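# Close the mailer box and send it to the end

## Task

At the closing stop sits an open mailer box holding a carton, front wall toward the arms, lid hinged at the back, side flaps already folded in. The box is loose on the rollers. Shut it: both side flaps must sit inside the side walls, the lid must lie flat on the walls, and the front flap must be pushed in behind the front wall until its tabs latch. The carton has to finish lying flat on the box floor, and no other carton or bench item may be inside, on top of, or leaning against the box. Then get the closed box to the far end of the conveyor (+y), resting against the red end stop. The green button beside arm3 does this for a box sitting square at the closing stop. The green button beside arm1 moves a box from the filling stop to the closing stop, and holding it down also carries a box stranded between the stops. A post sensor's yellow light goes dark only once the lid is fully down and nothing else crosses its beam.

## Robot and tools

Robots: four identical i2rt Big YAM arms, arm1 to arm4. Each has six revolute joints, a two-finger gripper and a wrist camera. Going toward +y along the conveyor they stand arm2, arm1, arm4, arm3. The filling stop lies between arm2 and arm1, the closing stop between arm4 and arm3. Foot positions in metres: arm1 (0.030, 0.330, 0.980), arm2 (-0.043, -0.280, 1.021), arm3 (-0.067, 1.891, 0.949), arm4 (0.015, 1.250, 0.956). Each foot faces roughly along scene +x. Reach is about 1.0 m from the joint1 axis. Room cameras: cam_behind2, cam_end, cam_over2, cam_side2, cam_station2, cam_stop2. Wrist cameras: arm1_cam_wrist to arm4_cam_wrist.

Frame: one shared scene frame. The origin is on the floor and +z is up. The hand point lies midway between the finger pads, about 1 cm short of the tips. Fingers point along the hand's +z and open along its y.

Tool move. Arguments are arm1, arm2, arm3, arm4 and cameras. Each arm gets its own object, or is left out so it receives nothing new. An arm object holds "joints", "target" with optional "speed", or both.
- joints: absolute targets in radians, keyed by name. joint1_rad -2.879 to 2.879 turns the arm about its foot, positive counter-clockwise seen from above. joint2_rad 0 to 3.141 is the shoulder. joint3_rad 0 to 3.019 is the elbow. joint4_rad -1.692 to 1.57 pitches the hand, positive tips the fingers up. joint5_rad -1.57 to 1.57 swings the hand sideways. joint6_rad -2.094 to 2.094 rolls it. gripper_m 0 to 0.093 is the absolute fingertip gap in metres.
- target: an absolute hand pose as a list of seven numbers [x, y, z, qw, qx, qy, qz]: metres, then a unit quaternion, in the scene frame. The hand follows a straight line to it, starting from its current hand_target. When target is used, joints may contain only gripper_m; anything else makes the call refused.
- speed: peak path speed in m/s, 0.002 to 0.5, default 0.25. Rotation is capped at twice this value in rad/s. Sending it without target gets the call refused.
All motions in one call start together. All hand paths in a call finish at the same moment, timed by the slowest. A path runs 0.5 to 10 s and stops after 10 s even if unfinished. Paths ignore obstacles and other arms. Hands lag, drift and can overshoot speed, especially near full stretch. Expect about a centimetre of error. A move with no arm arguments just reports state.
- cameras: list of camera names, or "all". Leaving it out or passing null also gives every camera, and [] gives none. Unknown names or keys invalidate the call. Out-of-range values are refused. After a refusal, the later move, wait and finished_scene calls in that reply are skipped.

Tool wait: seconds from 0 to 10, plus optional cameras. Nothing new is commanded and the world keeps running.

Tool zoom_image: camera plus region [x0, y0, x1, y1] in pixels, measured from the top-left. The region can be at most 504 by 504. Only cameras present in the latest images can be zoomed.

Tool finished_scene: scene is the current scene number. It is final, so call it only once the box is closed and resting at the end stop on its own.

Reading results. The "move" line gives each arm sent a motion with "done" or its worst status. joint_status and hand_status words:
- done: the motion finished.
- off_target: the joint stopped short and may still be pushing.
- time_out: the joint could not finish. It keeps a nearby target and keeps pushing. To relieve it, send its reported position.
- not_followed: a safety check blocked the targets ("joint command not followed" or "pose unreachable"). The robot may keep trying them.
- limit_stop_at_motor_heat: the arm was stopped by overheating.
on_its_own lists uncommanded behaviour, and "held at" there gives a target rather than a reading. Arms listed under "as last shown" were not commanded; their values are repeated. The "pictures" line gives the image order. Images may be slightly older than the state. hand is the measured pose; hand_target is the pose the drive is aiming for. Joint velocities are in rad/s, and the gripper in m/s; "within noise" means the arm is still. Joint torques are in N m, positive toward larger angles, and include gravity. Torques 3 and 4 wrap at ±28. Gripper: closed on nothing it reads 0.000 to 0.003. Gripping a rigid part it reads up to 0.005 below the part's width, or slightly above it. Commanding about 0.005 below the touch reading gives full force. To release, open well past the reading.

Avoid: arms squeezing or striking each other, including one gripper closing on another's fingers. The self-collision check can react late and lets fingers, housings and wrist cameras meet. Arms keep pushing on contact, so do not shove hard. Long loads, stretched poses or blocked pushes heat motors. A MOTOR HOT line warns at 85 °C; at 100 °C the arm goes limp for 30 to 60 s or more and drops what it holds. Never drop or fling things or knock them out of the work area. Loose objects may get random small nudges. Move smoothly and economically.

Each tool is called after ">>>" by a JSON object that holds its "name" and its "arguments".

## Session

>>> {"name": "move", "arguments": {}}

Scene clock: 0.00 s.
Joint torques (N m): no reading
Heat: arm1: hottest joint2_rad 32 °C; arm2: hottest joint2_rad 29 °C; arm3: hottest joint2_rad 30 °C; arm4: hottest joint1_rad 31 °C.
Joint velocities: within noise
arm1.joint_positions: joint1_rad=+0.141 joint2_rad=+0.424 joint3_rad=+1.369 joint4_rad=-1.152 joint5_rad=+0.141 joint6_rad=-0.395 gripper_m=+0.09396
arm1.joint_status: not commanded
arm1.hand: x=+0.1935 y=+0.3358 z=+1.5886 quat_wxyz=(-0.626, +0.190, -0.749, +0.104) (m; scene frame)
arm1.hand_target: x=+0.1892 y=+0.3347 z=+1.5990 quat_wxyz=(-0.636, +0.187, -0.742, +0.104) (m; scene frame)
arm1.hand_status: not commanded
arm2.joint_positions: joint1_rad=+0.016 joint2_rad=+0.445 joint3_rad=+1.415 joint4_rad=-1.206 joint5_rad=-0.131 joint6_rad=-0.177 gripper_m=+0.09396
arm2.joint_status: not commanded
arm2.hand: x=+0.1259 y=-0.2820 z=+1.6325 quat_wxyz=(-0.616, +0.065, -0.785, +0.032) (m; scene frame)
arm2.hand_target: x=+0.1212 y=-0.2816 z=+1.6411 quat_wxyz=(-0.624, +0.065, -0.778, +0.034) (m; scene frame)
arm2.hand_status: not commanded
arm3.joint_positions: joint1_rad=-0.048 joint2_rad=+0.615 joint3_rad=+1.432 joint4_rad=-1.313 joint5_rad=+0.134 joint6_rad=-0.424 gripper_m=+0.09396
arm3.joint_status: not commanded
arm3.hand: x=+0.1569 y=+1.8419 z=+1.5155 quat_wxyz=(-0.475, +0.094, -0.852, +0.198) (m; scene frame)
arm3.hand_target: x=+0.1536 y=+1.8424 z=+1.5265 quat_wxyz=(-0.486, +0.092, -0.846, +0.201) (m; scene frame)
arm3.hand_status: not commanded
arm4.joint_positions: joint1_rad=-0.056 joint2_rad=+0.596 joint3_rad=+1.352 joint4_rad=-1.272 joint5_rad=-0.084 joint6_rad=-0.087 gripper_m=+0.09396
arm4.joint_status: not commanded
arm4.hand: x=+0.2457 y=+1.2855 z=+1.4985 quat_wxyz=(-0.506, +0.100, -0.856, -0.039) (m; scene frame)
arm4.hand_target: x=+0.2428 y=+1.2852 z=+1.5112 quat_wxyz=(-0.519, +0.100, -0.848, -0.039) (m; scene frame)
arm4.hand_status: not commanded
pictures: arm1_cam_wrist, arm2_cam_wrist, arm3_cam_wrist, arm4_cam_wrist, cam_behind2, cam_end, cam_over2, cam_side2, cam_station2, cam_stop2
Images, in order (width x height): arm1_cam_wrist 672x504, arm2_cam_wrist 672x504, arm3_cam_wrist 672x504, arm4_cam_wrist 672x504, cam_behind2 896x504, cam_end 896x504, cam_over2 896x504, cam_side2 896x504, cam_station2 896x504, cam_stop2 896x504.

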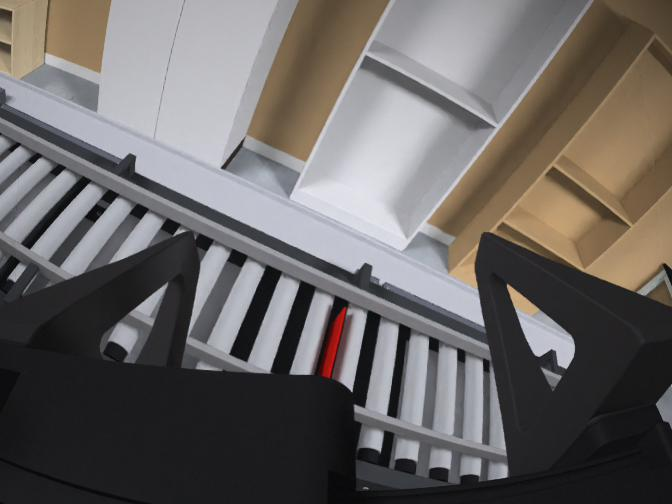

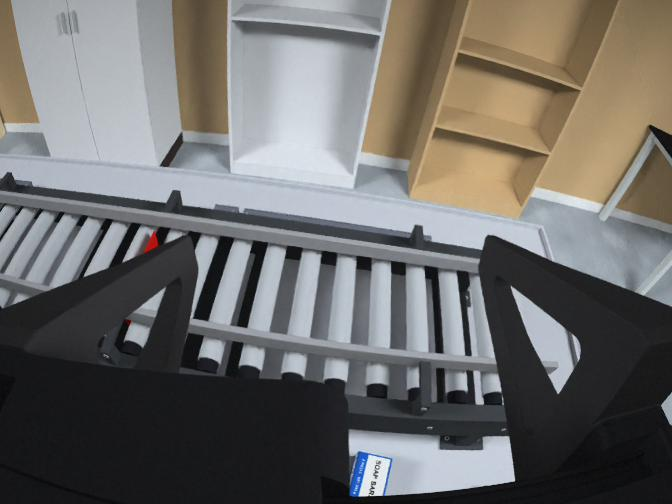

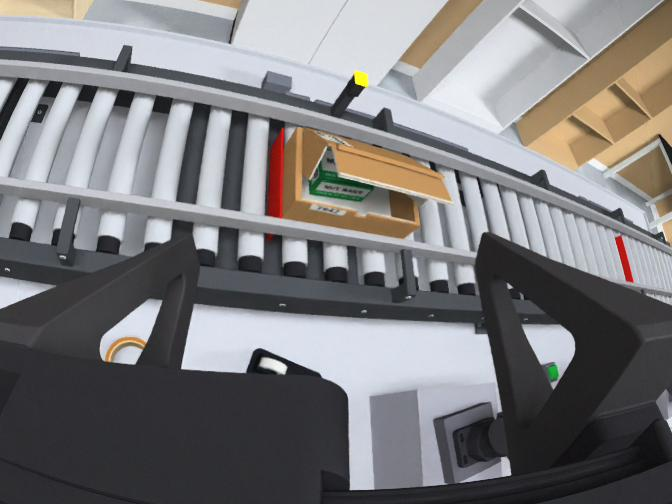

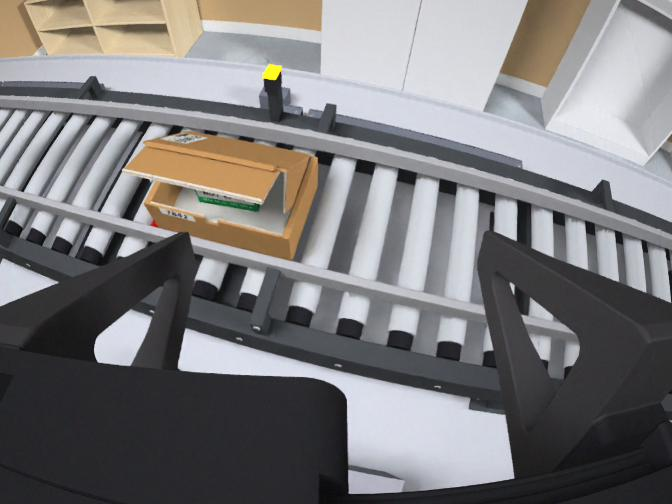

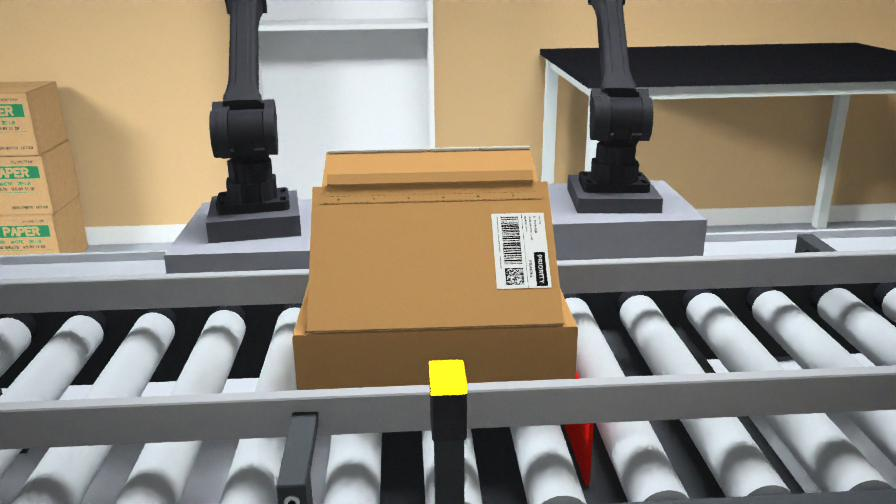

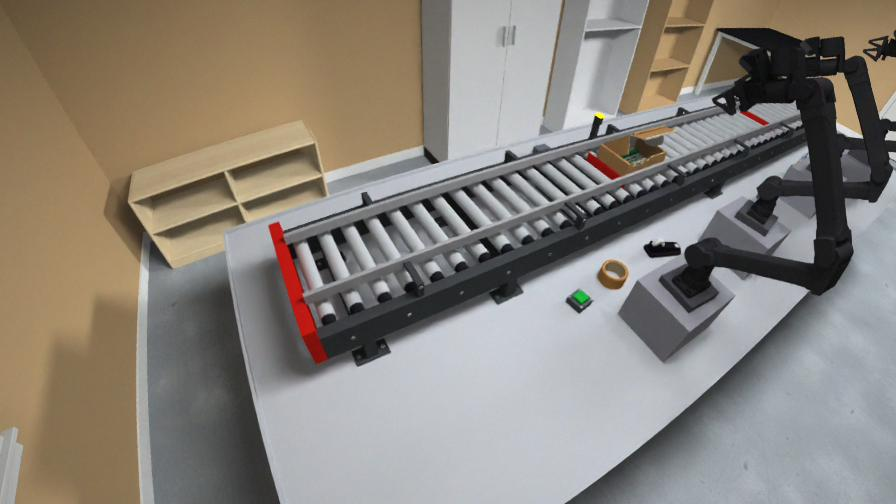

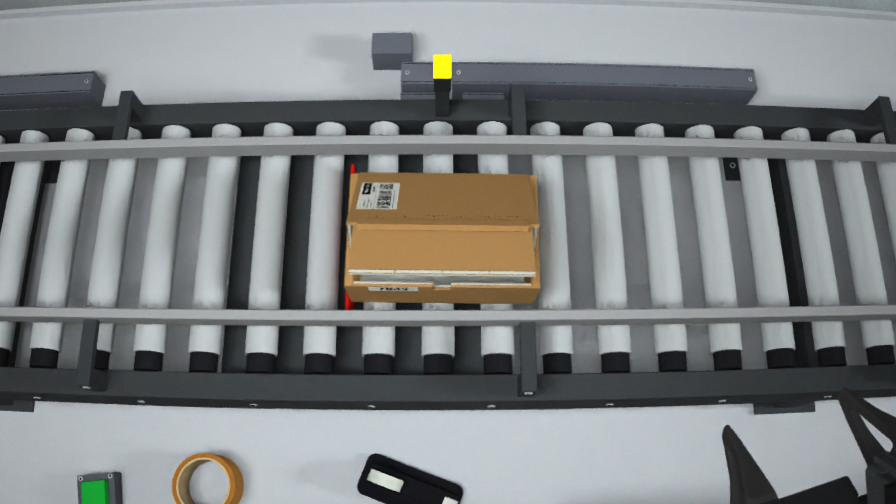

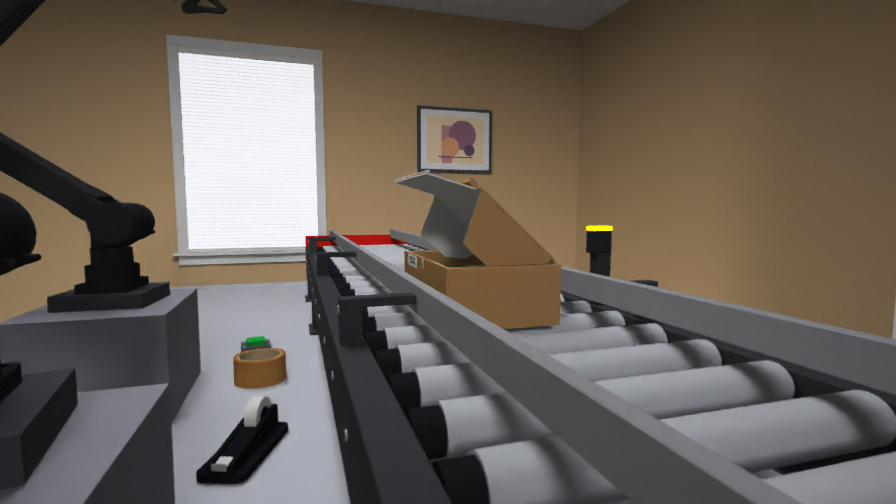

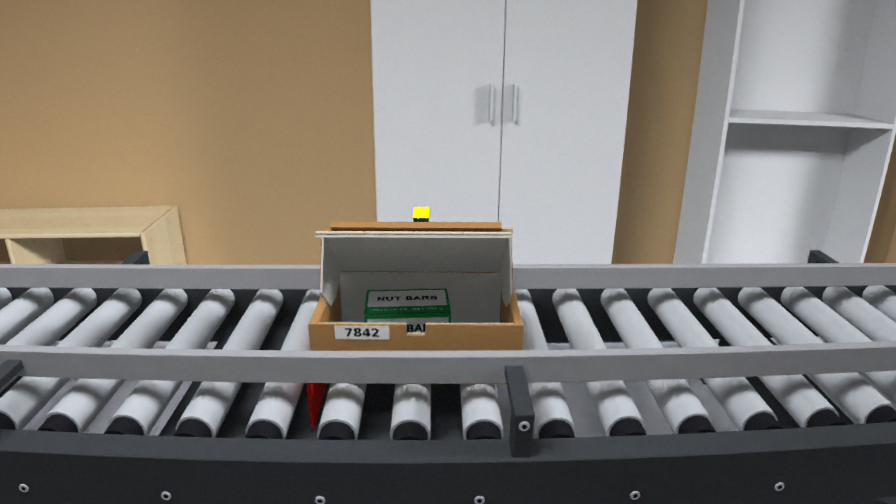

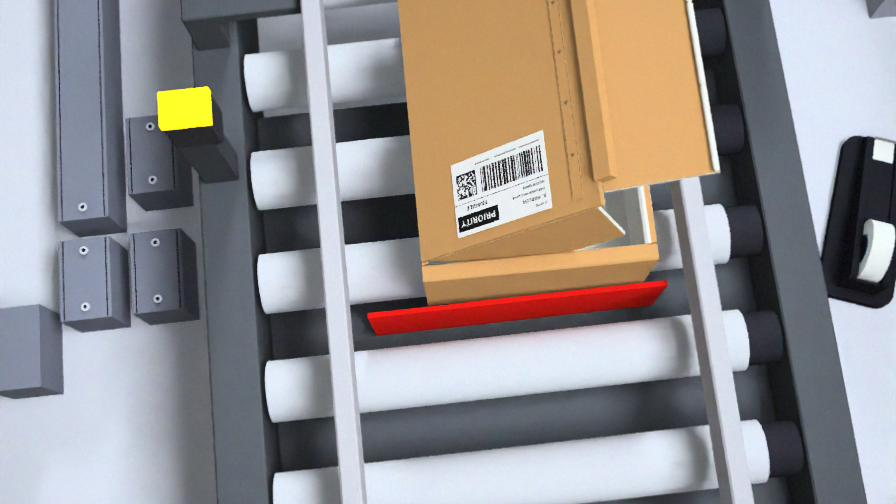

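>>> {"name": "zoom_image", "arguments": {"camera": "cam_side2", "region": [380, 150, 630, 350]}}

>>> {"name": "zoom_image", "arguments": {"camera": "cam_station2", "region": [280, 190, 560, 370]}}

>>> {"name": "zoom_image", "arguments": {"camera": "cam_over2", "region": [320, 150, 570, 330]}}

Scaled by 2.016 from the camera's 896x504 image, which has a finer 1280x720 frame.

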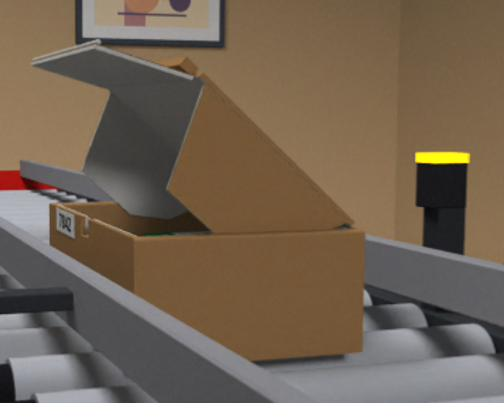

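Scaled by 1.800 from the camera's 896x504 image, which has a finer 1280x720 frame.

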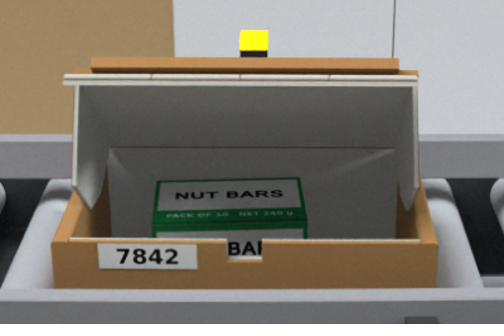

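Scaled by 2.016 from the camera's 896x504 image, which has a finer 1280x720 frame.

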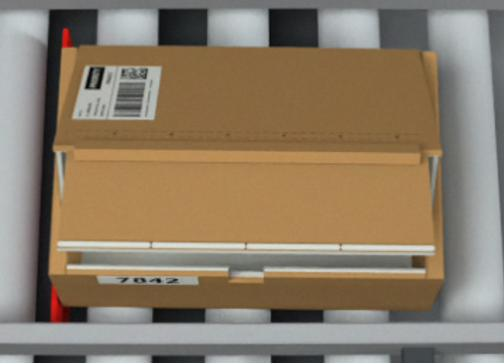

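>>> {"name": "zoom_image", "arguments": {"camera": "cam_stop2", "region": [390, 0, 740, 330]}}

>>> {"name": "zoom_image", "arguments": {"camera": "cam_behind2", "region": [280, 130, 600, 330]}}

>>> {"name": "zoom_image", "arguments": {"camera": "arm3_cam_wrist", "region": [240, 60, 480, 260]}}

>>> {"name": "zoom_image", "arguments": {"camera": "arm4_cam_wrist", "region": [100, 50, 350, 280]}}

Scaled by 1.440 from the camera's 896x504 image, which has a finer 1280x720 frame.

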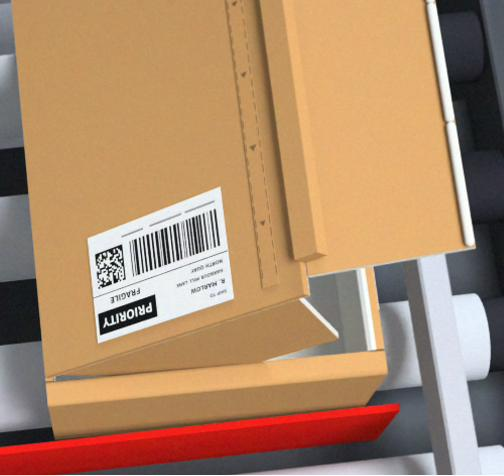

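Scaled by 1.575 from the camera's 896x504 image, which has a finer 1280x720 frame.

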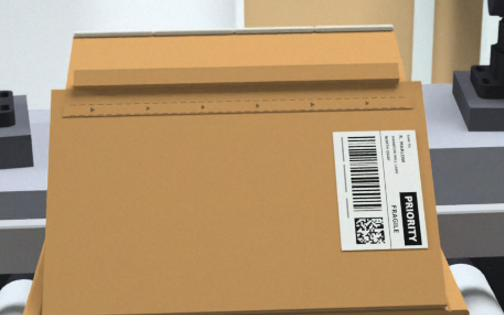

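Scaled by 2.100 from the camera's 672x504 image, which has a finer 960x720 frame.

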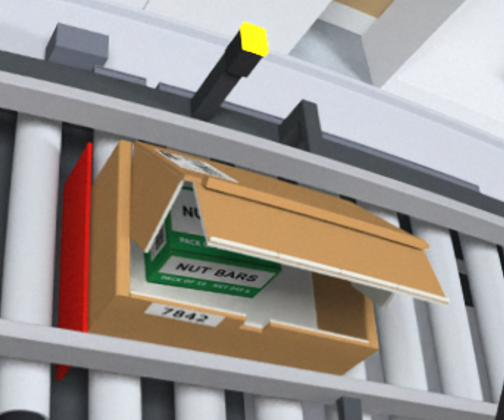

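Scaled by 2.016 from the camera's 672x504 image, which has a finer 960x720 frame.

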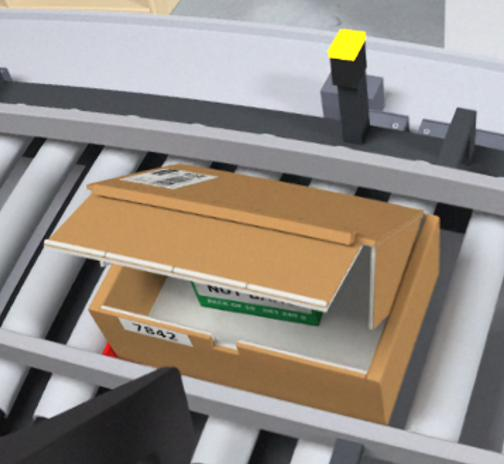

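>>> {"name": "zoom_image", "arguments": {"camera": "arm3_cam_wrist", "region": [260, 110, 400, 250]}}

>>> {"name": "zoom_image", "arguments": {"camera": "arm3_cam_wrist", "region": [340, 110, 480, 250]}}

>>> {"name": "zoom_image", "arguments": {"camera": "arm4_cam_wrist", "region": [110, 120, 250, 260]}}

>>> {"name": "zoom_image", "arguments": {"camera": "arm4_cam_wrist", "region": [210, 120, 350, 260]}}

Scaled by 3.600 from the camera's 672x504 image, which has a finer 960x720 frame.

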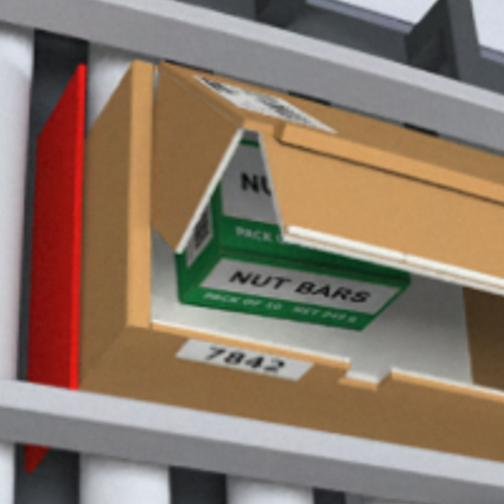

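Scaled by 3.600 from the camera's 672x504 image, which has a finer 960x720 frame.

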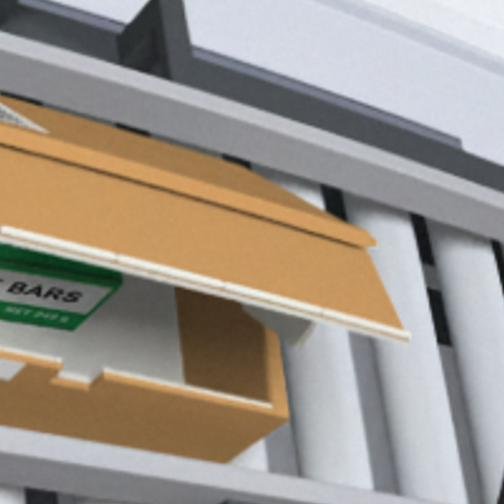

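Scaled by 3.600 from the camera's 672x504 image, which has a finer 960x720 frame.

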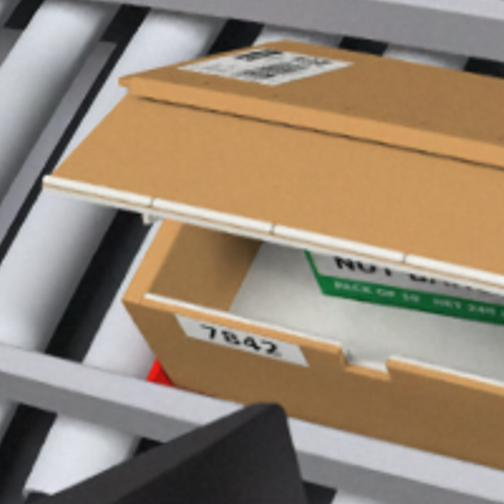

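Scaled by 3.600 from the camera's 672x504 image, which has a finer 960x720 frame.

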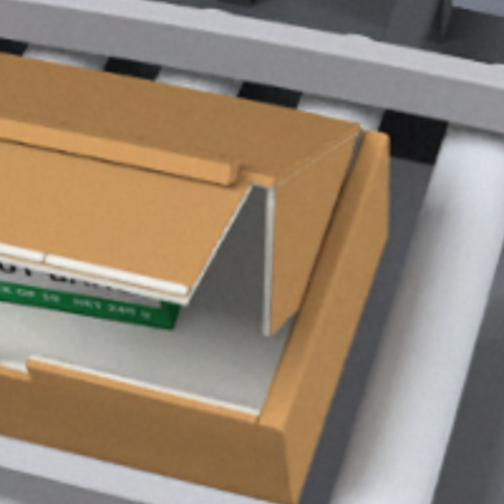

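>>> {"name": "zoom_image", "arguments": {"camera": "arm2_cam_wrist", "region": [0, 0, 504, 220]}}

>>> {"name": "zoom_image", "arguments": {"camera": "arm4_cam_wrist", "region": [168, 0, 672, 220]}}

>>> {"name": "zoom_image", "arguments": {"camera": "arm1_cam_wrist", "region": [0, 0, 504, 260]}}

Scaled by 1.000.

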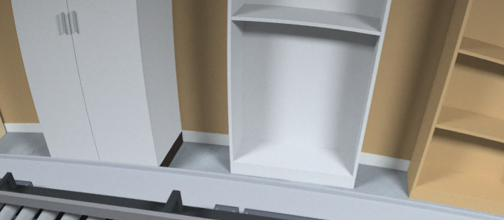

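Scaled by 1.000.

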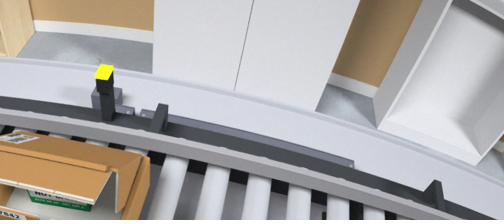

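Scaled by 1.000.

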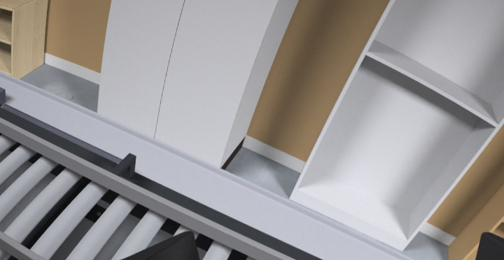

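>>> {"name": "zoom_image", "arguments": {"camera": "cam_stop2", "region": [560, 120, 740, 260]}}

>>> {"name": "zoom_image", "arguments": {"camera": "cam_side2", "region": [385, 155, 565, 275]}}

>>> {"name": "zoom_image", "arguments": {"camera": "cam_over2", "region": [335, 200, 455, 310]}}

>>> {"name": "zoom_image", "arguments": {"camera": "cam_over2", "region": [435, 200, 555, 310]}}

Scaled by 2.800 from the camera's 896x504 image, which has a finer 1280x720 frame.

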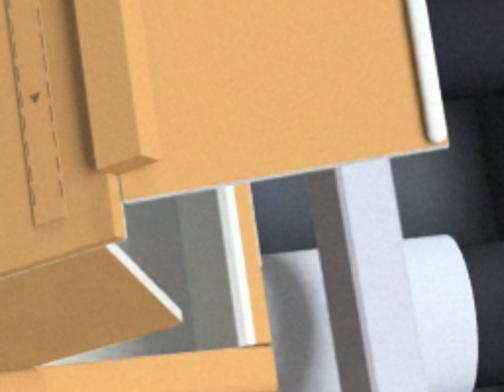

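Scaled by 2.800 from the camera's 896x504 image, which has a finer 1280x720 frame.

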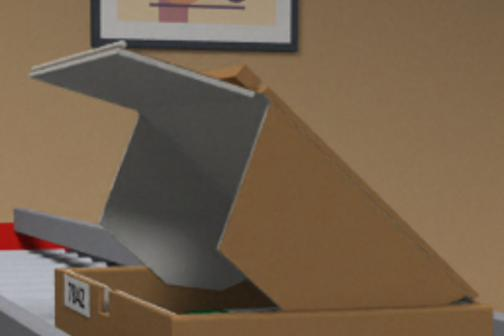

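Scaled by 4.200 from the camera's 896x504 image, which has a finer 1280x720 frame.

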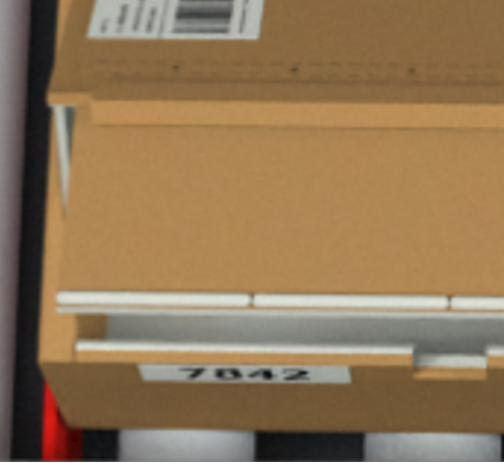

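Scaled by 4.200 from the camera's 896x504 image, which has a finer 1280x720 frame.

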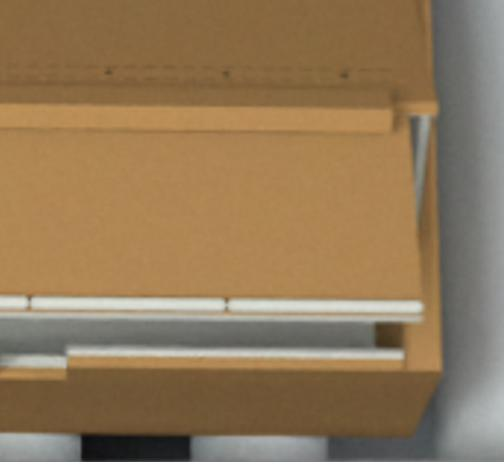

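>>> {"name": "zoom_image", "arguments": {"camera": "cam_side2", "region": [450, 165, 500, 200]}}

>>> {"name": "zoom_image", "arguments": {"camera": "arm4_cam_wrist", "region": [255, 145, 325, 220]}}

>>> {"name": "zoom_image", "arguments": {"camera": "cam_stop2", "region": [575, 150, 655, 220]}}

Scaled by 10.080 from the camera's 896x504 image, which has a finer 1280x720 frame.

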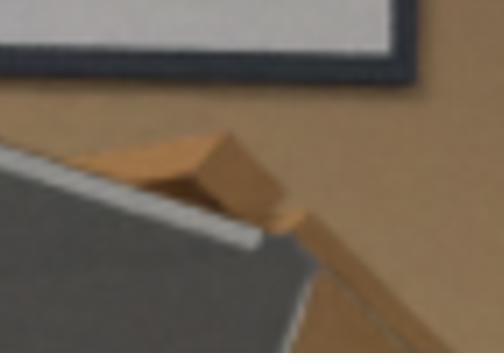

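Scaled by 6.720 from the camera's 672x504 image, which has a finer 960x720 frame.

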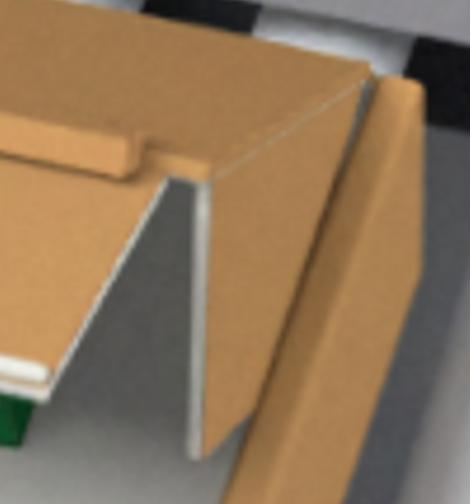

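Scaled by 6.300 from the camera's 896x504 image, which has a finer 1280x720 frame.

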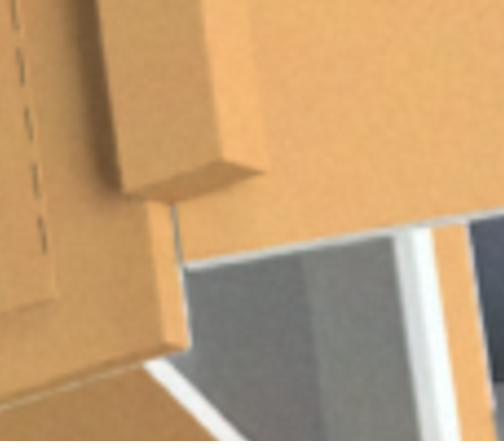

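>>> {"name": "move", "arguments": {"arm4": {"target": [0.48, 1.48, 1.24, 0.3827, 0.0, 0.9239, 0.0], "joints": {"gripper_m": 0.0}}, "cameras": ["arm4_cam_wrist", "arm3_cam_wrist", "cam_over2", "cam_side2", "cam_station2", "cam_stop2"]}}

Scene clock: 528.37 s.
Joint torques (N m): arm1=[0.26 5.6 7.66 1.8 0.06 0.11] | arm2=[-0.32 4.72 7.88 2.32 -0.21 -0.05] | arm3=[-0.03 4.95 8.62 2.69 -0.02 0.06] | arm4=[0.15 -9.47 15.95 1.44 0.26 0.25]
Heat: arm1: hottest joint3_rad 36 °C; arm2: hottest joint3_rad 36 °C; arm3: hottest joint3_rad 39 °C; arm4: hottest joint3_rad 38 °C.
move: arm4 off_target
Joint velocities: within noise
arm1, arm2, arm3: as last shown
arm4.joint_positions: joint1_rad=+0.424 joint2_rad=+1.316 joint3_rad=+1.106 joint4_rad=-0.759 joint5_rad=+0.398 joint6_rad=+0.433 gripper_m=+0.00040
arm4.joint_status: all done
arm4.hand: x=+0.4665 y=+1.4643 z=+1.2032 quat_wxyz=(-0.350, +0.008, -0.937, +0.023) (m; scene frame)
arm4.hand_target: x=+0.4778 y=+1.4787 z=+1.2401 quat_wxyz=(-0.382, +0.000, -0.924, +0.000) (m; scene frame)
arm4.hand_status: off_target (0.042 m and 4.9 deg from the pose sent, 0.399 m and 20.4 deg at the start)
pictures: arm3_cam_wrist, arm4_cam_wrist, cam_over2, cam_side2, cam_station2, cam_stop2
Images, in order (width x height): arm3_cam_wrist 672x504, arm4_cam_wrist 672x504, cam_over2 896x504, cam_side2 896x504, cam_station2 896x504, cam_stop2 896x504.

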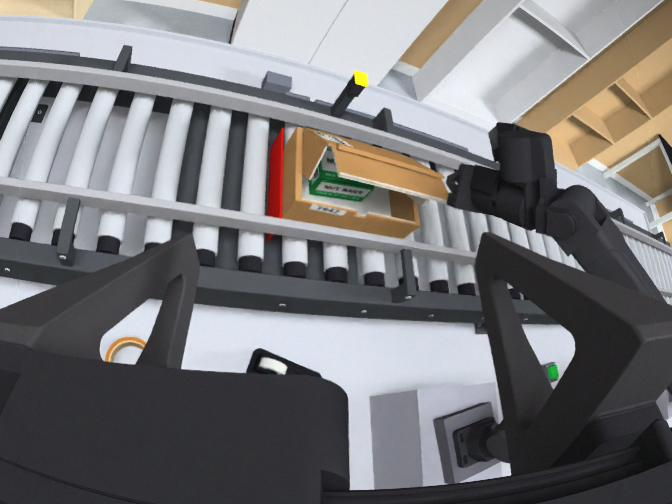

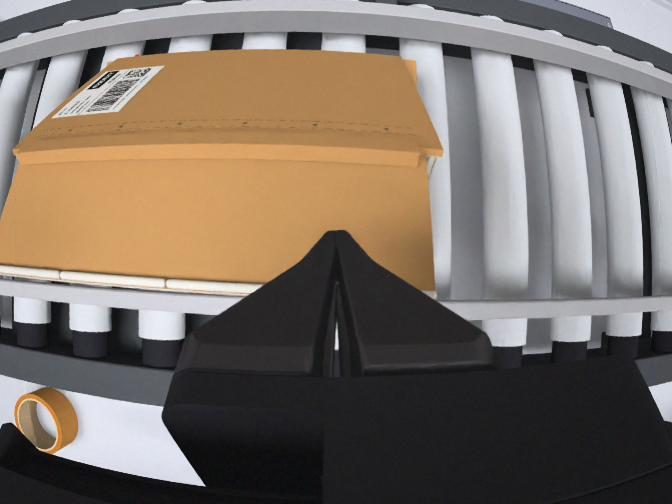

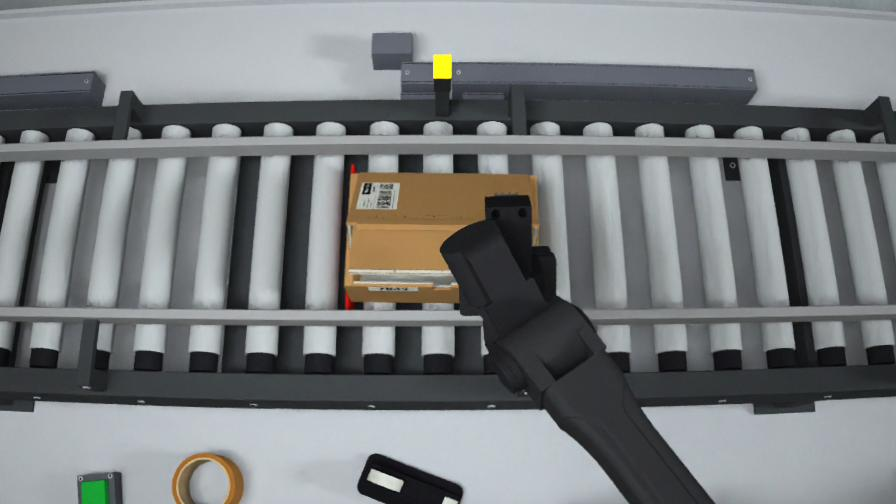

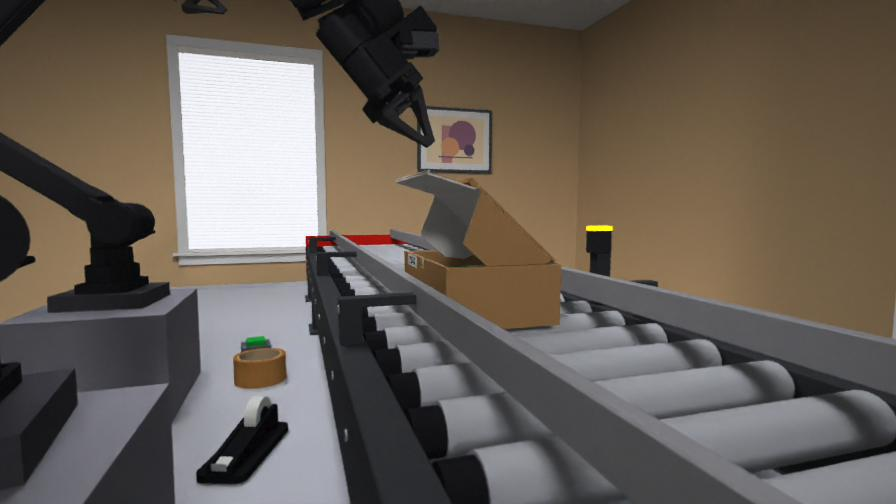

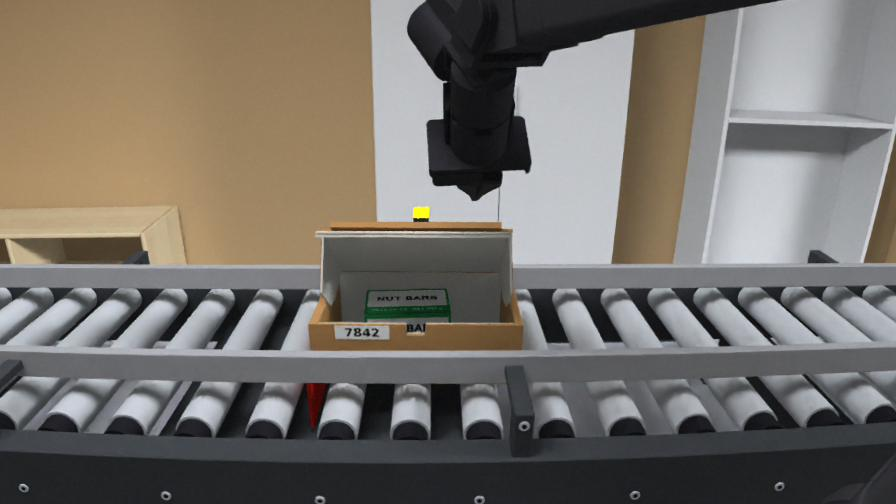

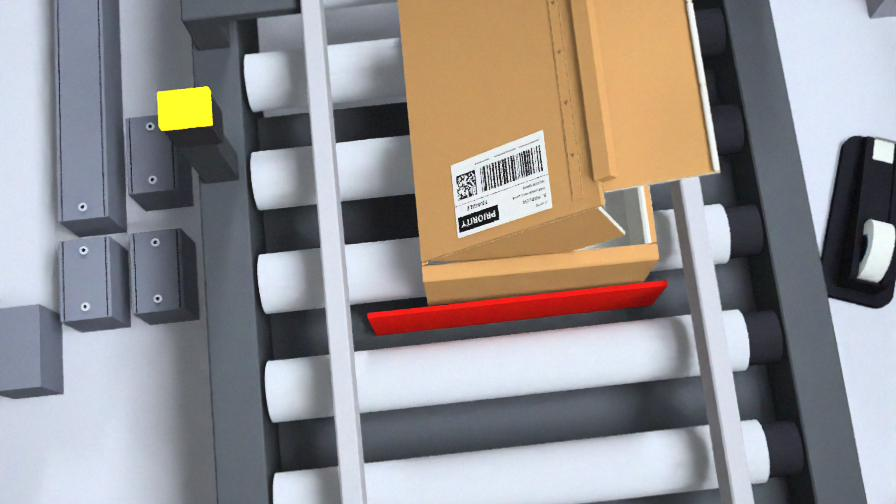

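>>> {"name": "move", "arguments": {"arm4": {"target": [0.452, 1.478, 1.187, 0.3827, 0.0, 0.9239, 0.0], "speed": 0.15}, "cameras": ["arm4_cam_wrist", "cam_side2", "cam_station2", "cam_stop2"]}}

Scene clock: 664.23 s.
Joint torques (N m): arm1=[0.26 5.83 7.77 1.74 0.03 0.09] | arm2=[-0.32 4.78 7.88 2.32 -0.2 -0.05] | arm3=[-0.15 4.89 8.54 2.74 0 0.03] | arm4=[0.26 -9.11 10.55 1.55 0.27 0.24]
Heat: arm1: hottest joint3_rad 36 °C; arm2: hottest joint3_rad 37 °C; arm3: hottest joint3_rad 40 °C; arm4: hottest joint3_rad 49 °C.
move: arm4 done
Joint velocities: within noise
arm1, arm2, arm3: as last shown
arm4.joint_positions: joint1_rad=+0.459 joint2_rad=+1.291 joint3_rad=+1.000 joint4_rad=-0.634 joint5_rad=+0.420 joint6_rad=+0.464 gripper_m=+0.00040
arm4.joint_status: not commanded
arm4.hand: x=+0.4529 y=+1.4712 z=+1.1793 quat_wxyz=(-0.372, +0.002, -0.928, +0.010) (m; scene frame)
arm4.hand_target: x=+0.4519 y=+1.4780 z=+1.1870 quat_wxyz=(-0.382, +0.000, -0.924, +0.000) (m; scene frame)
arm4.hand_status: done (0.010 m and 1.8 deg from the pose sent, 0.026 m and 4.9 deg at the start)
pictures: arm4_cam_wrist, cam_side2, cam_station2, cam_stop2
Images, in order (width x height): arm4_cam_wrist 672x504, cam_side2 896x504, cam_station2 896x504, cam_stop2 896x504.

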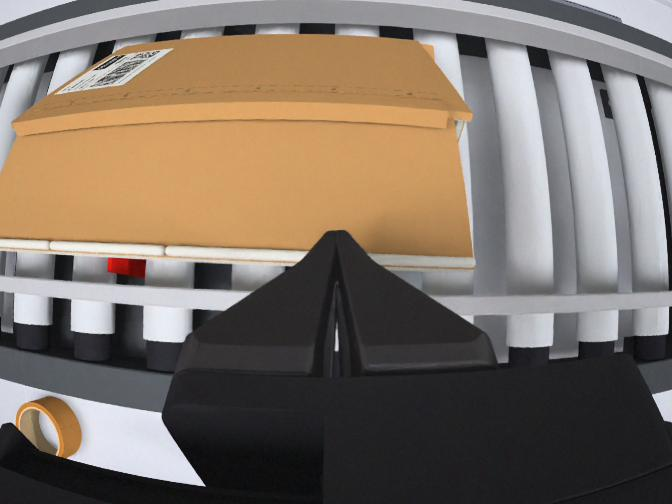

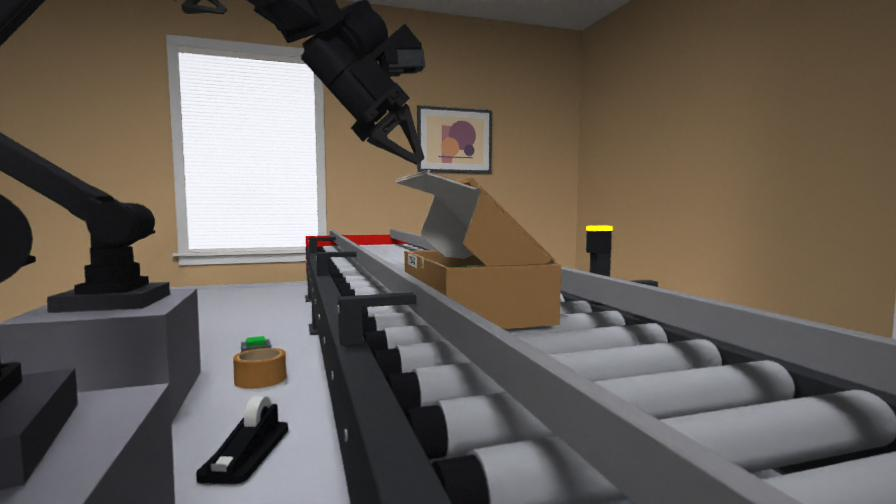

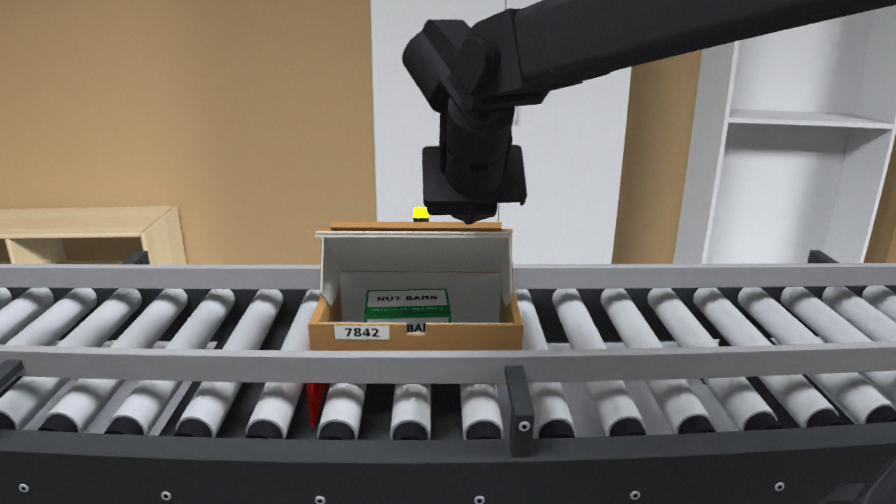

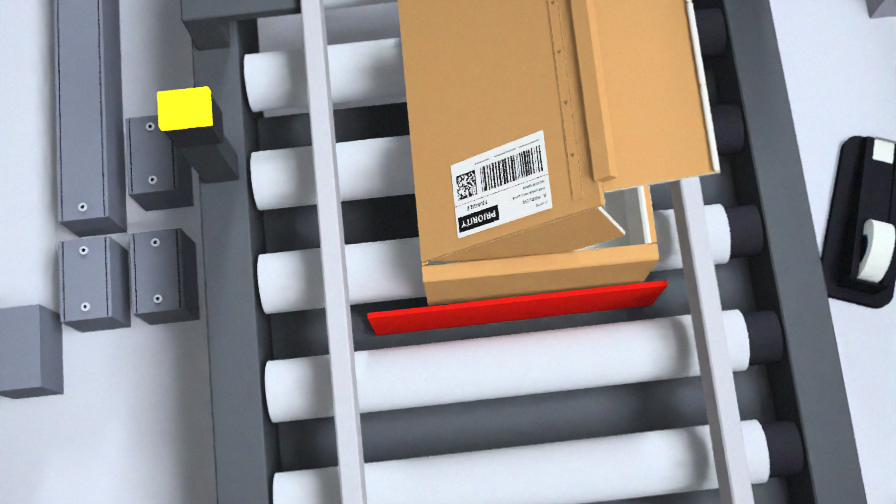

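>>> {"name": "move", "arguments": {"arm4": {"target": [0.45, 1.476, 1.152, 0.3827, 0.0, 0.9239, 0.0], "speed": 0.1}, "cameras": ["arm4_cam_wrist", "cam_side2", "cam_stop2"]}}

Scene clock: 677.17 s.
Joint torques (N m): arm1=[0.44 5.77 7.68 1.73 0.01 0.1] | arm2=[-0.26 4.72 7.86 2.32 -0.21 -0.05] | arm3=[-0.21 4.89 8.59 2.74 -0.03 0.04] | arm4=[0.21 -7.36 10.06 1.57 0.25 0.23]
Heat: arm1: hottest joint3_rad 36 °C; arm2: hottest joint3_rad 37 °C; arm3: hottest joint3_rad 40 °C; arm4: hottest joint3_rad 48 °C.
move: arm4 done
Joint velocities: within noise
arm1, arm2, arm3: as last shown
arm4.joint_positions: joint1_rad=+0.459 joint2_rad=+1.294 joint3_rad=+0.928 joint4_rad=-0.535 joint5_rad=+0.420 joint6_rad=+0.464 gripper_m=+0.00040
arm4.joint_status: not commanded
arm4.hand: x=+0.4500 y=+1.4692 z=+1.1558 quat_wxyz=(-0.381, -0.001, -0.925, +0.004) (m; scene frame)
arm4.hand_target: x=+0.4498 y=+1.4760 z=+1.1520 quat_wxyz=(-0.383, +0.000, -0.924, +0.000) (m; scene frame)
arm4.hand_status: done (0.008 m and 0.5 deg from the pose sent, 0.028 m and 1.8 deg at the start)
pictures: arm4_cam_wrist, cam_side2, cam_stop2
Images, in order (width x height): arm4_cam_wrist 672x504, cam_side2 896x504, cam_stop2 896x504.

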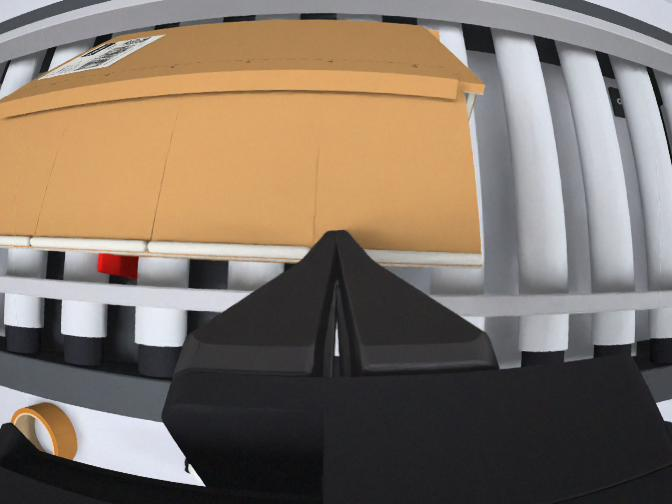

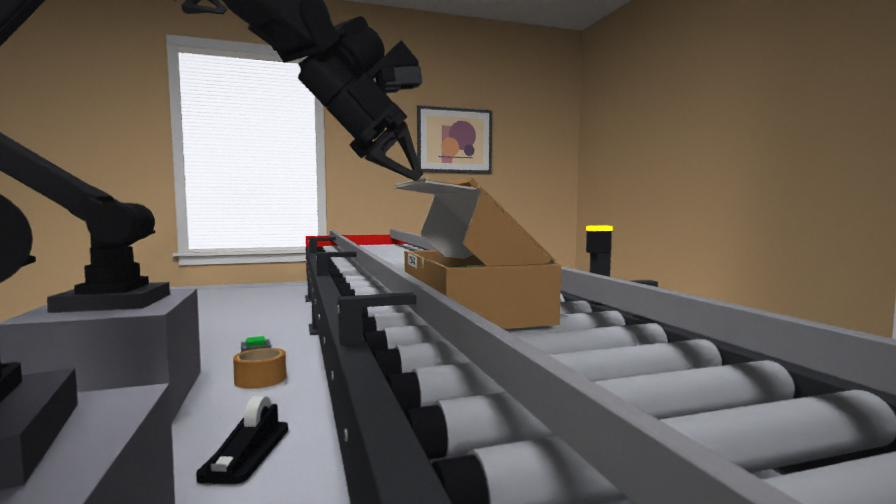

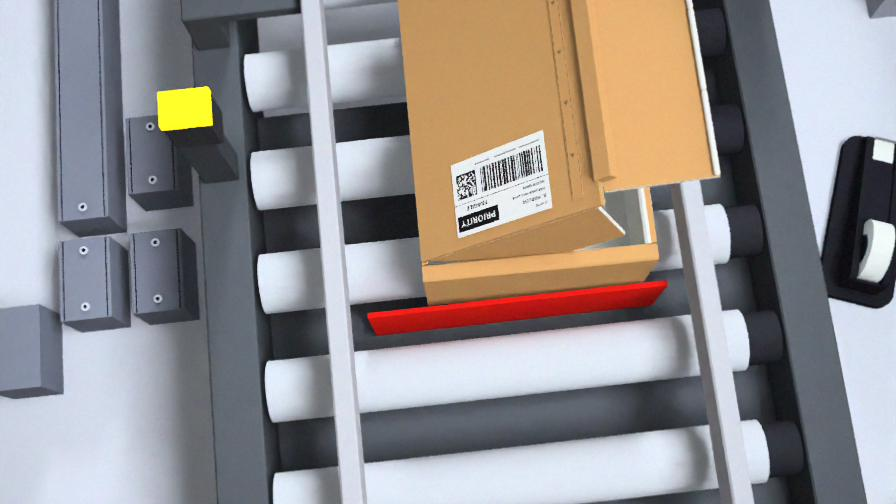

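>>> {"name": "zoom_image", "arguments": {"camera": "cam_side2", "region": [385, 145, 565, 275]}}

>>> {"name": "zoom_image", "arguments": {"camera": "cam_stop2", "region": [560, 0, 740, 130]}}

Scaled by 2.800 from the camera's 896x504 image, which has a finer 1280x720 frame.

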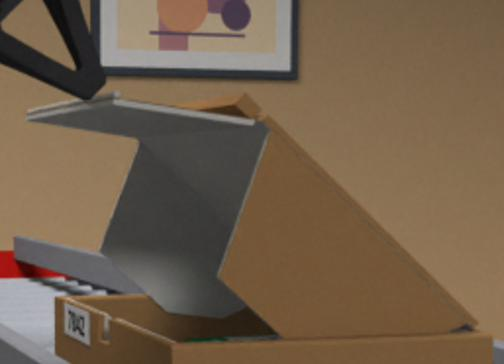

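Scaled by 2.800 from the camera's 896x504 image, which has a finer 1280x720 frame.

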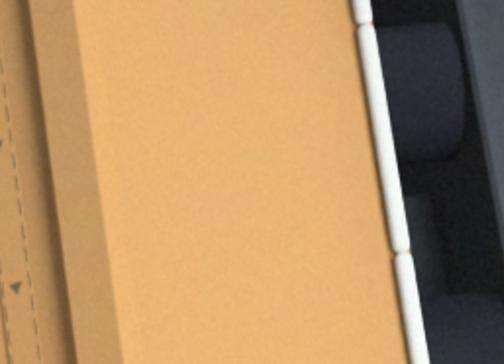

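>>> {"name": "zoom_image", "arguments": {"camera": "arm4_cam_wrist", "region": [0, 0, 504, 290]}}

>>> {"name": "zoom_image", "arguments": {"camera": "arm4_cam_wrist", "region": [230, 70, 500, 290]}}

Scaled by 1.000.

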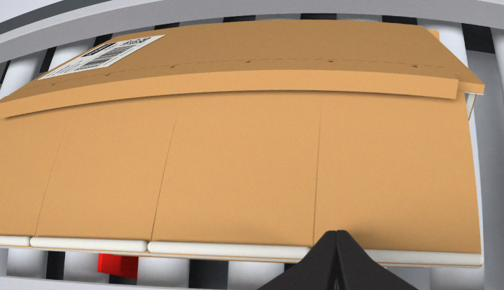

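Scaled by 1.867 from the camera's 672x504 image, which has a finer 960x720 frame.

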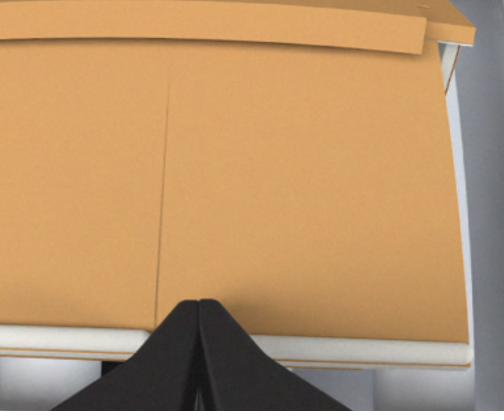

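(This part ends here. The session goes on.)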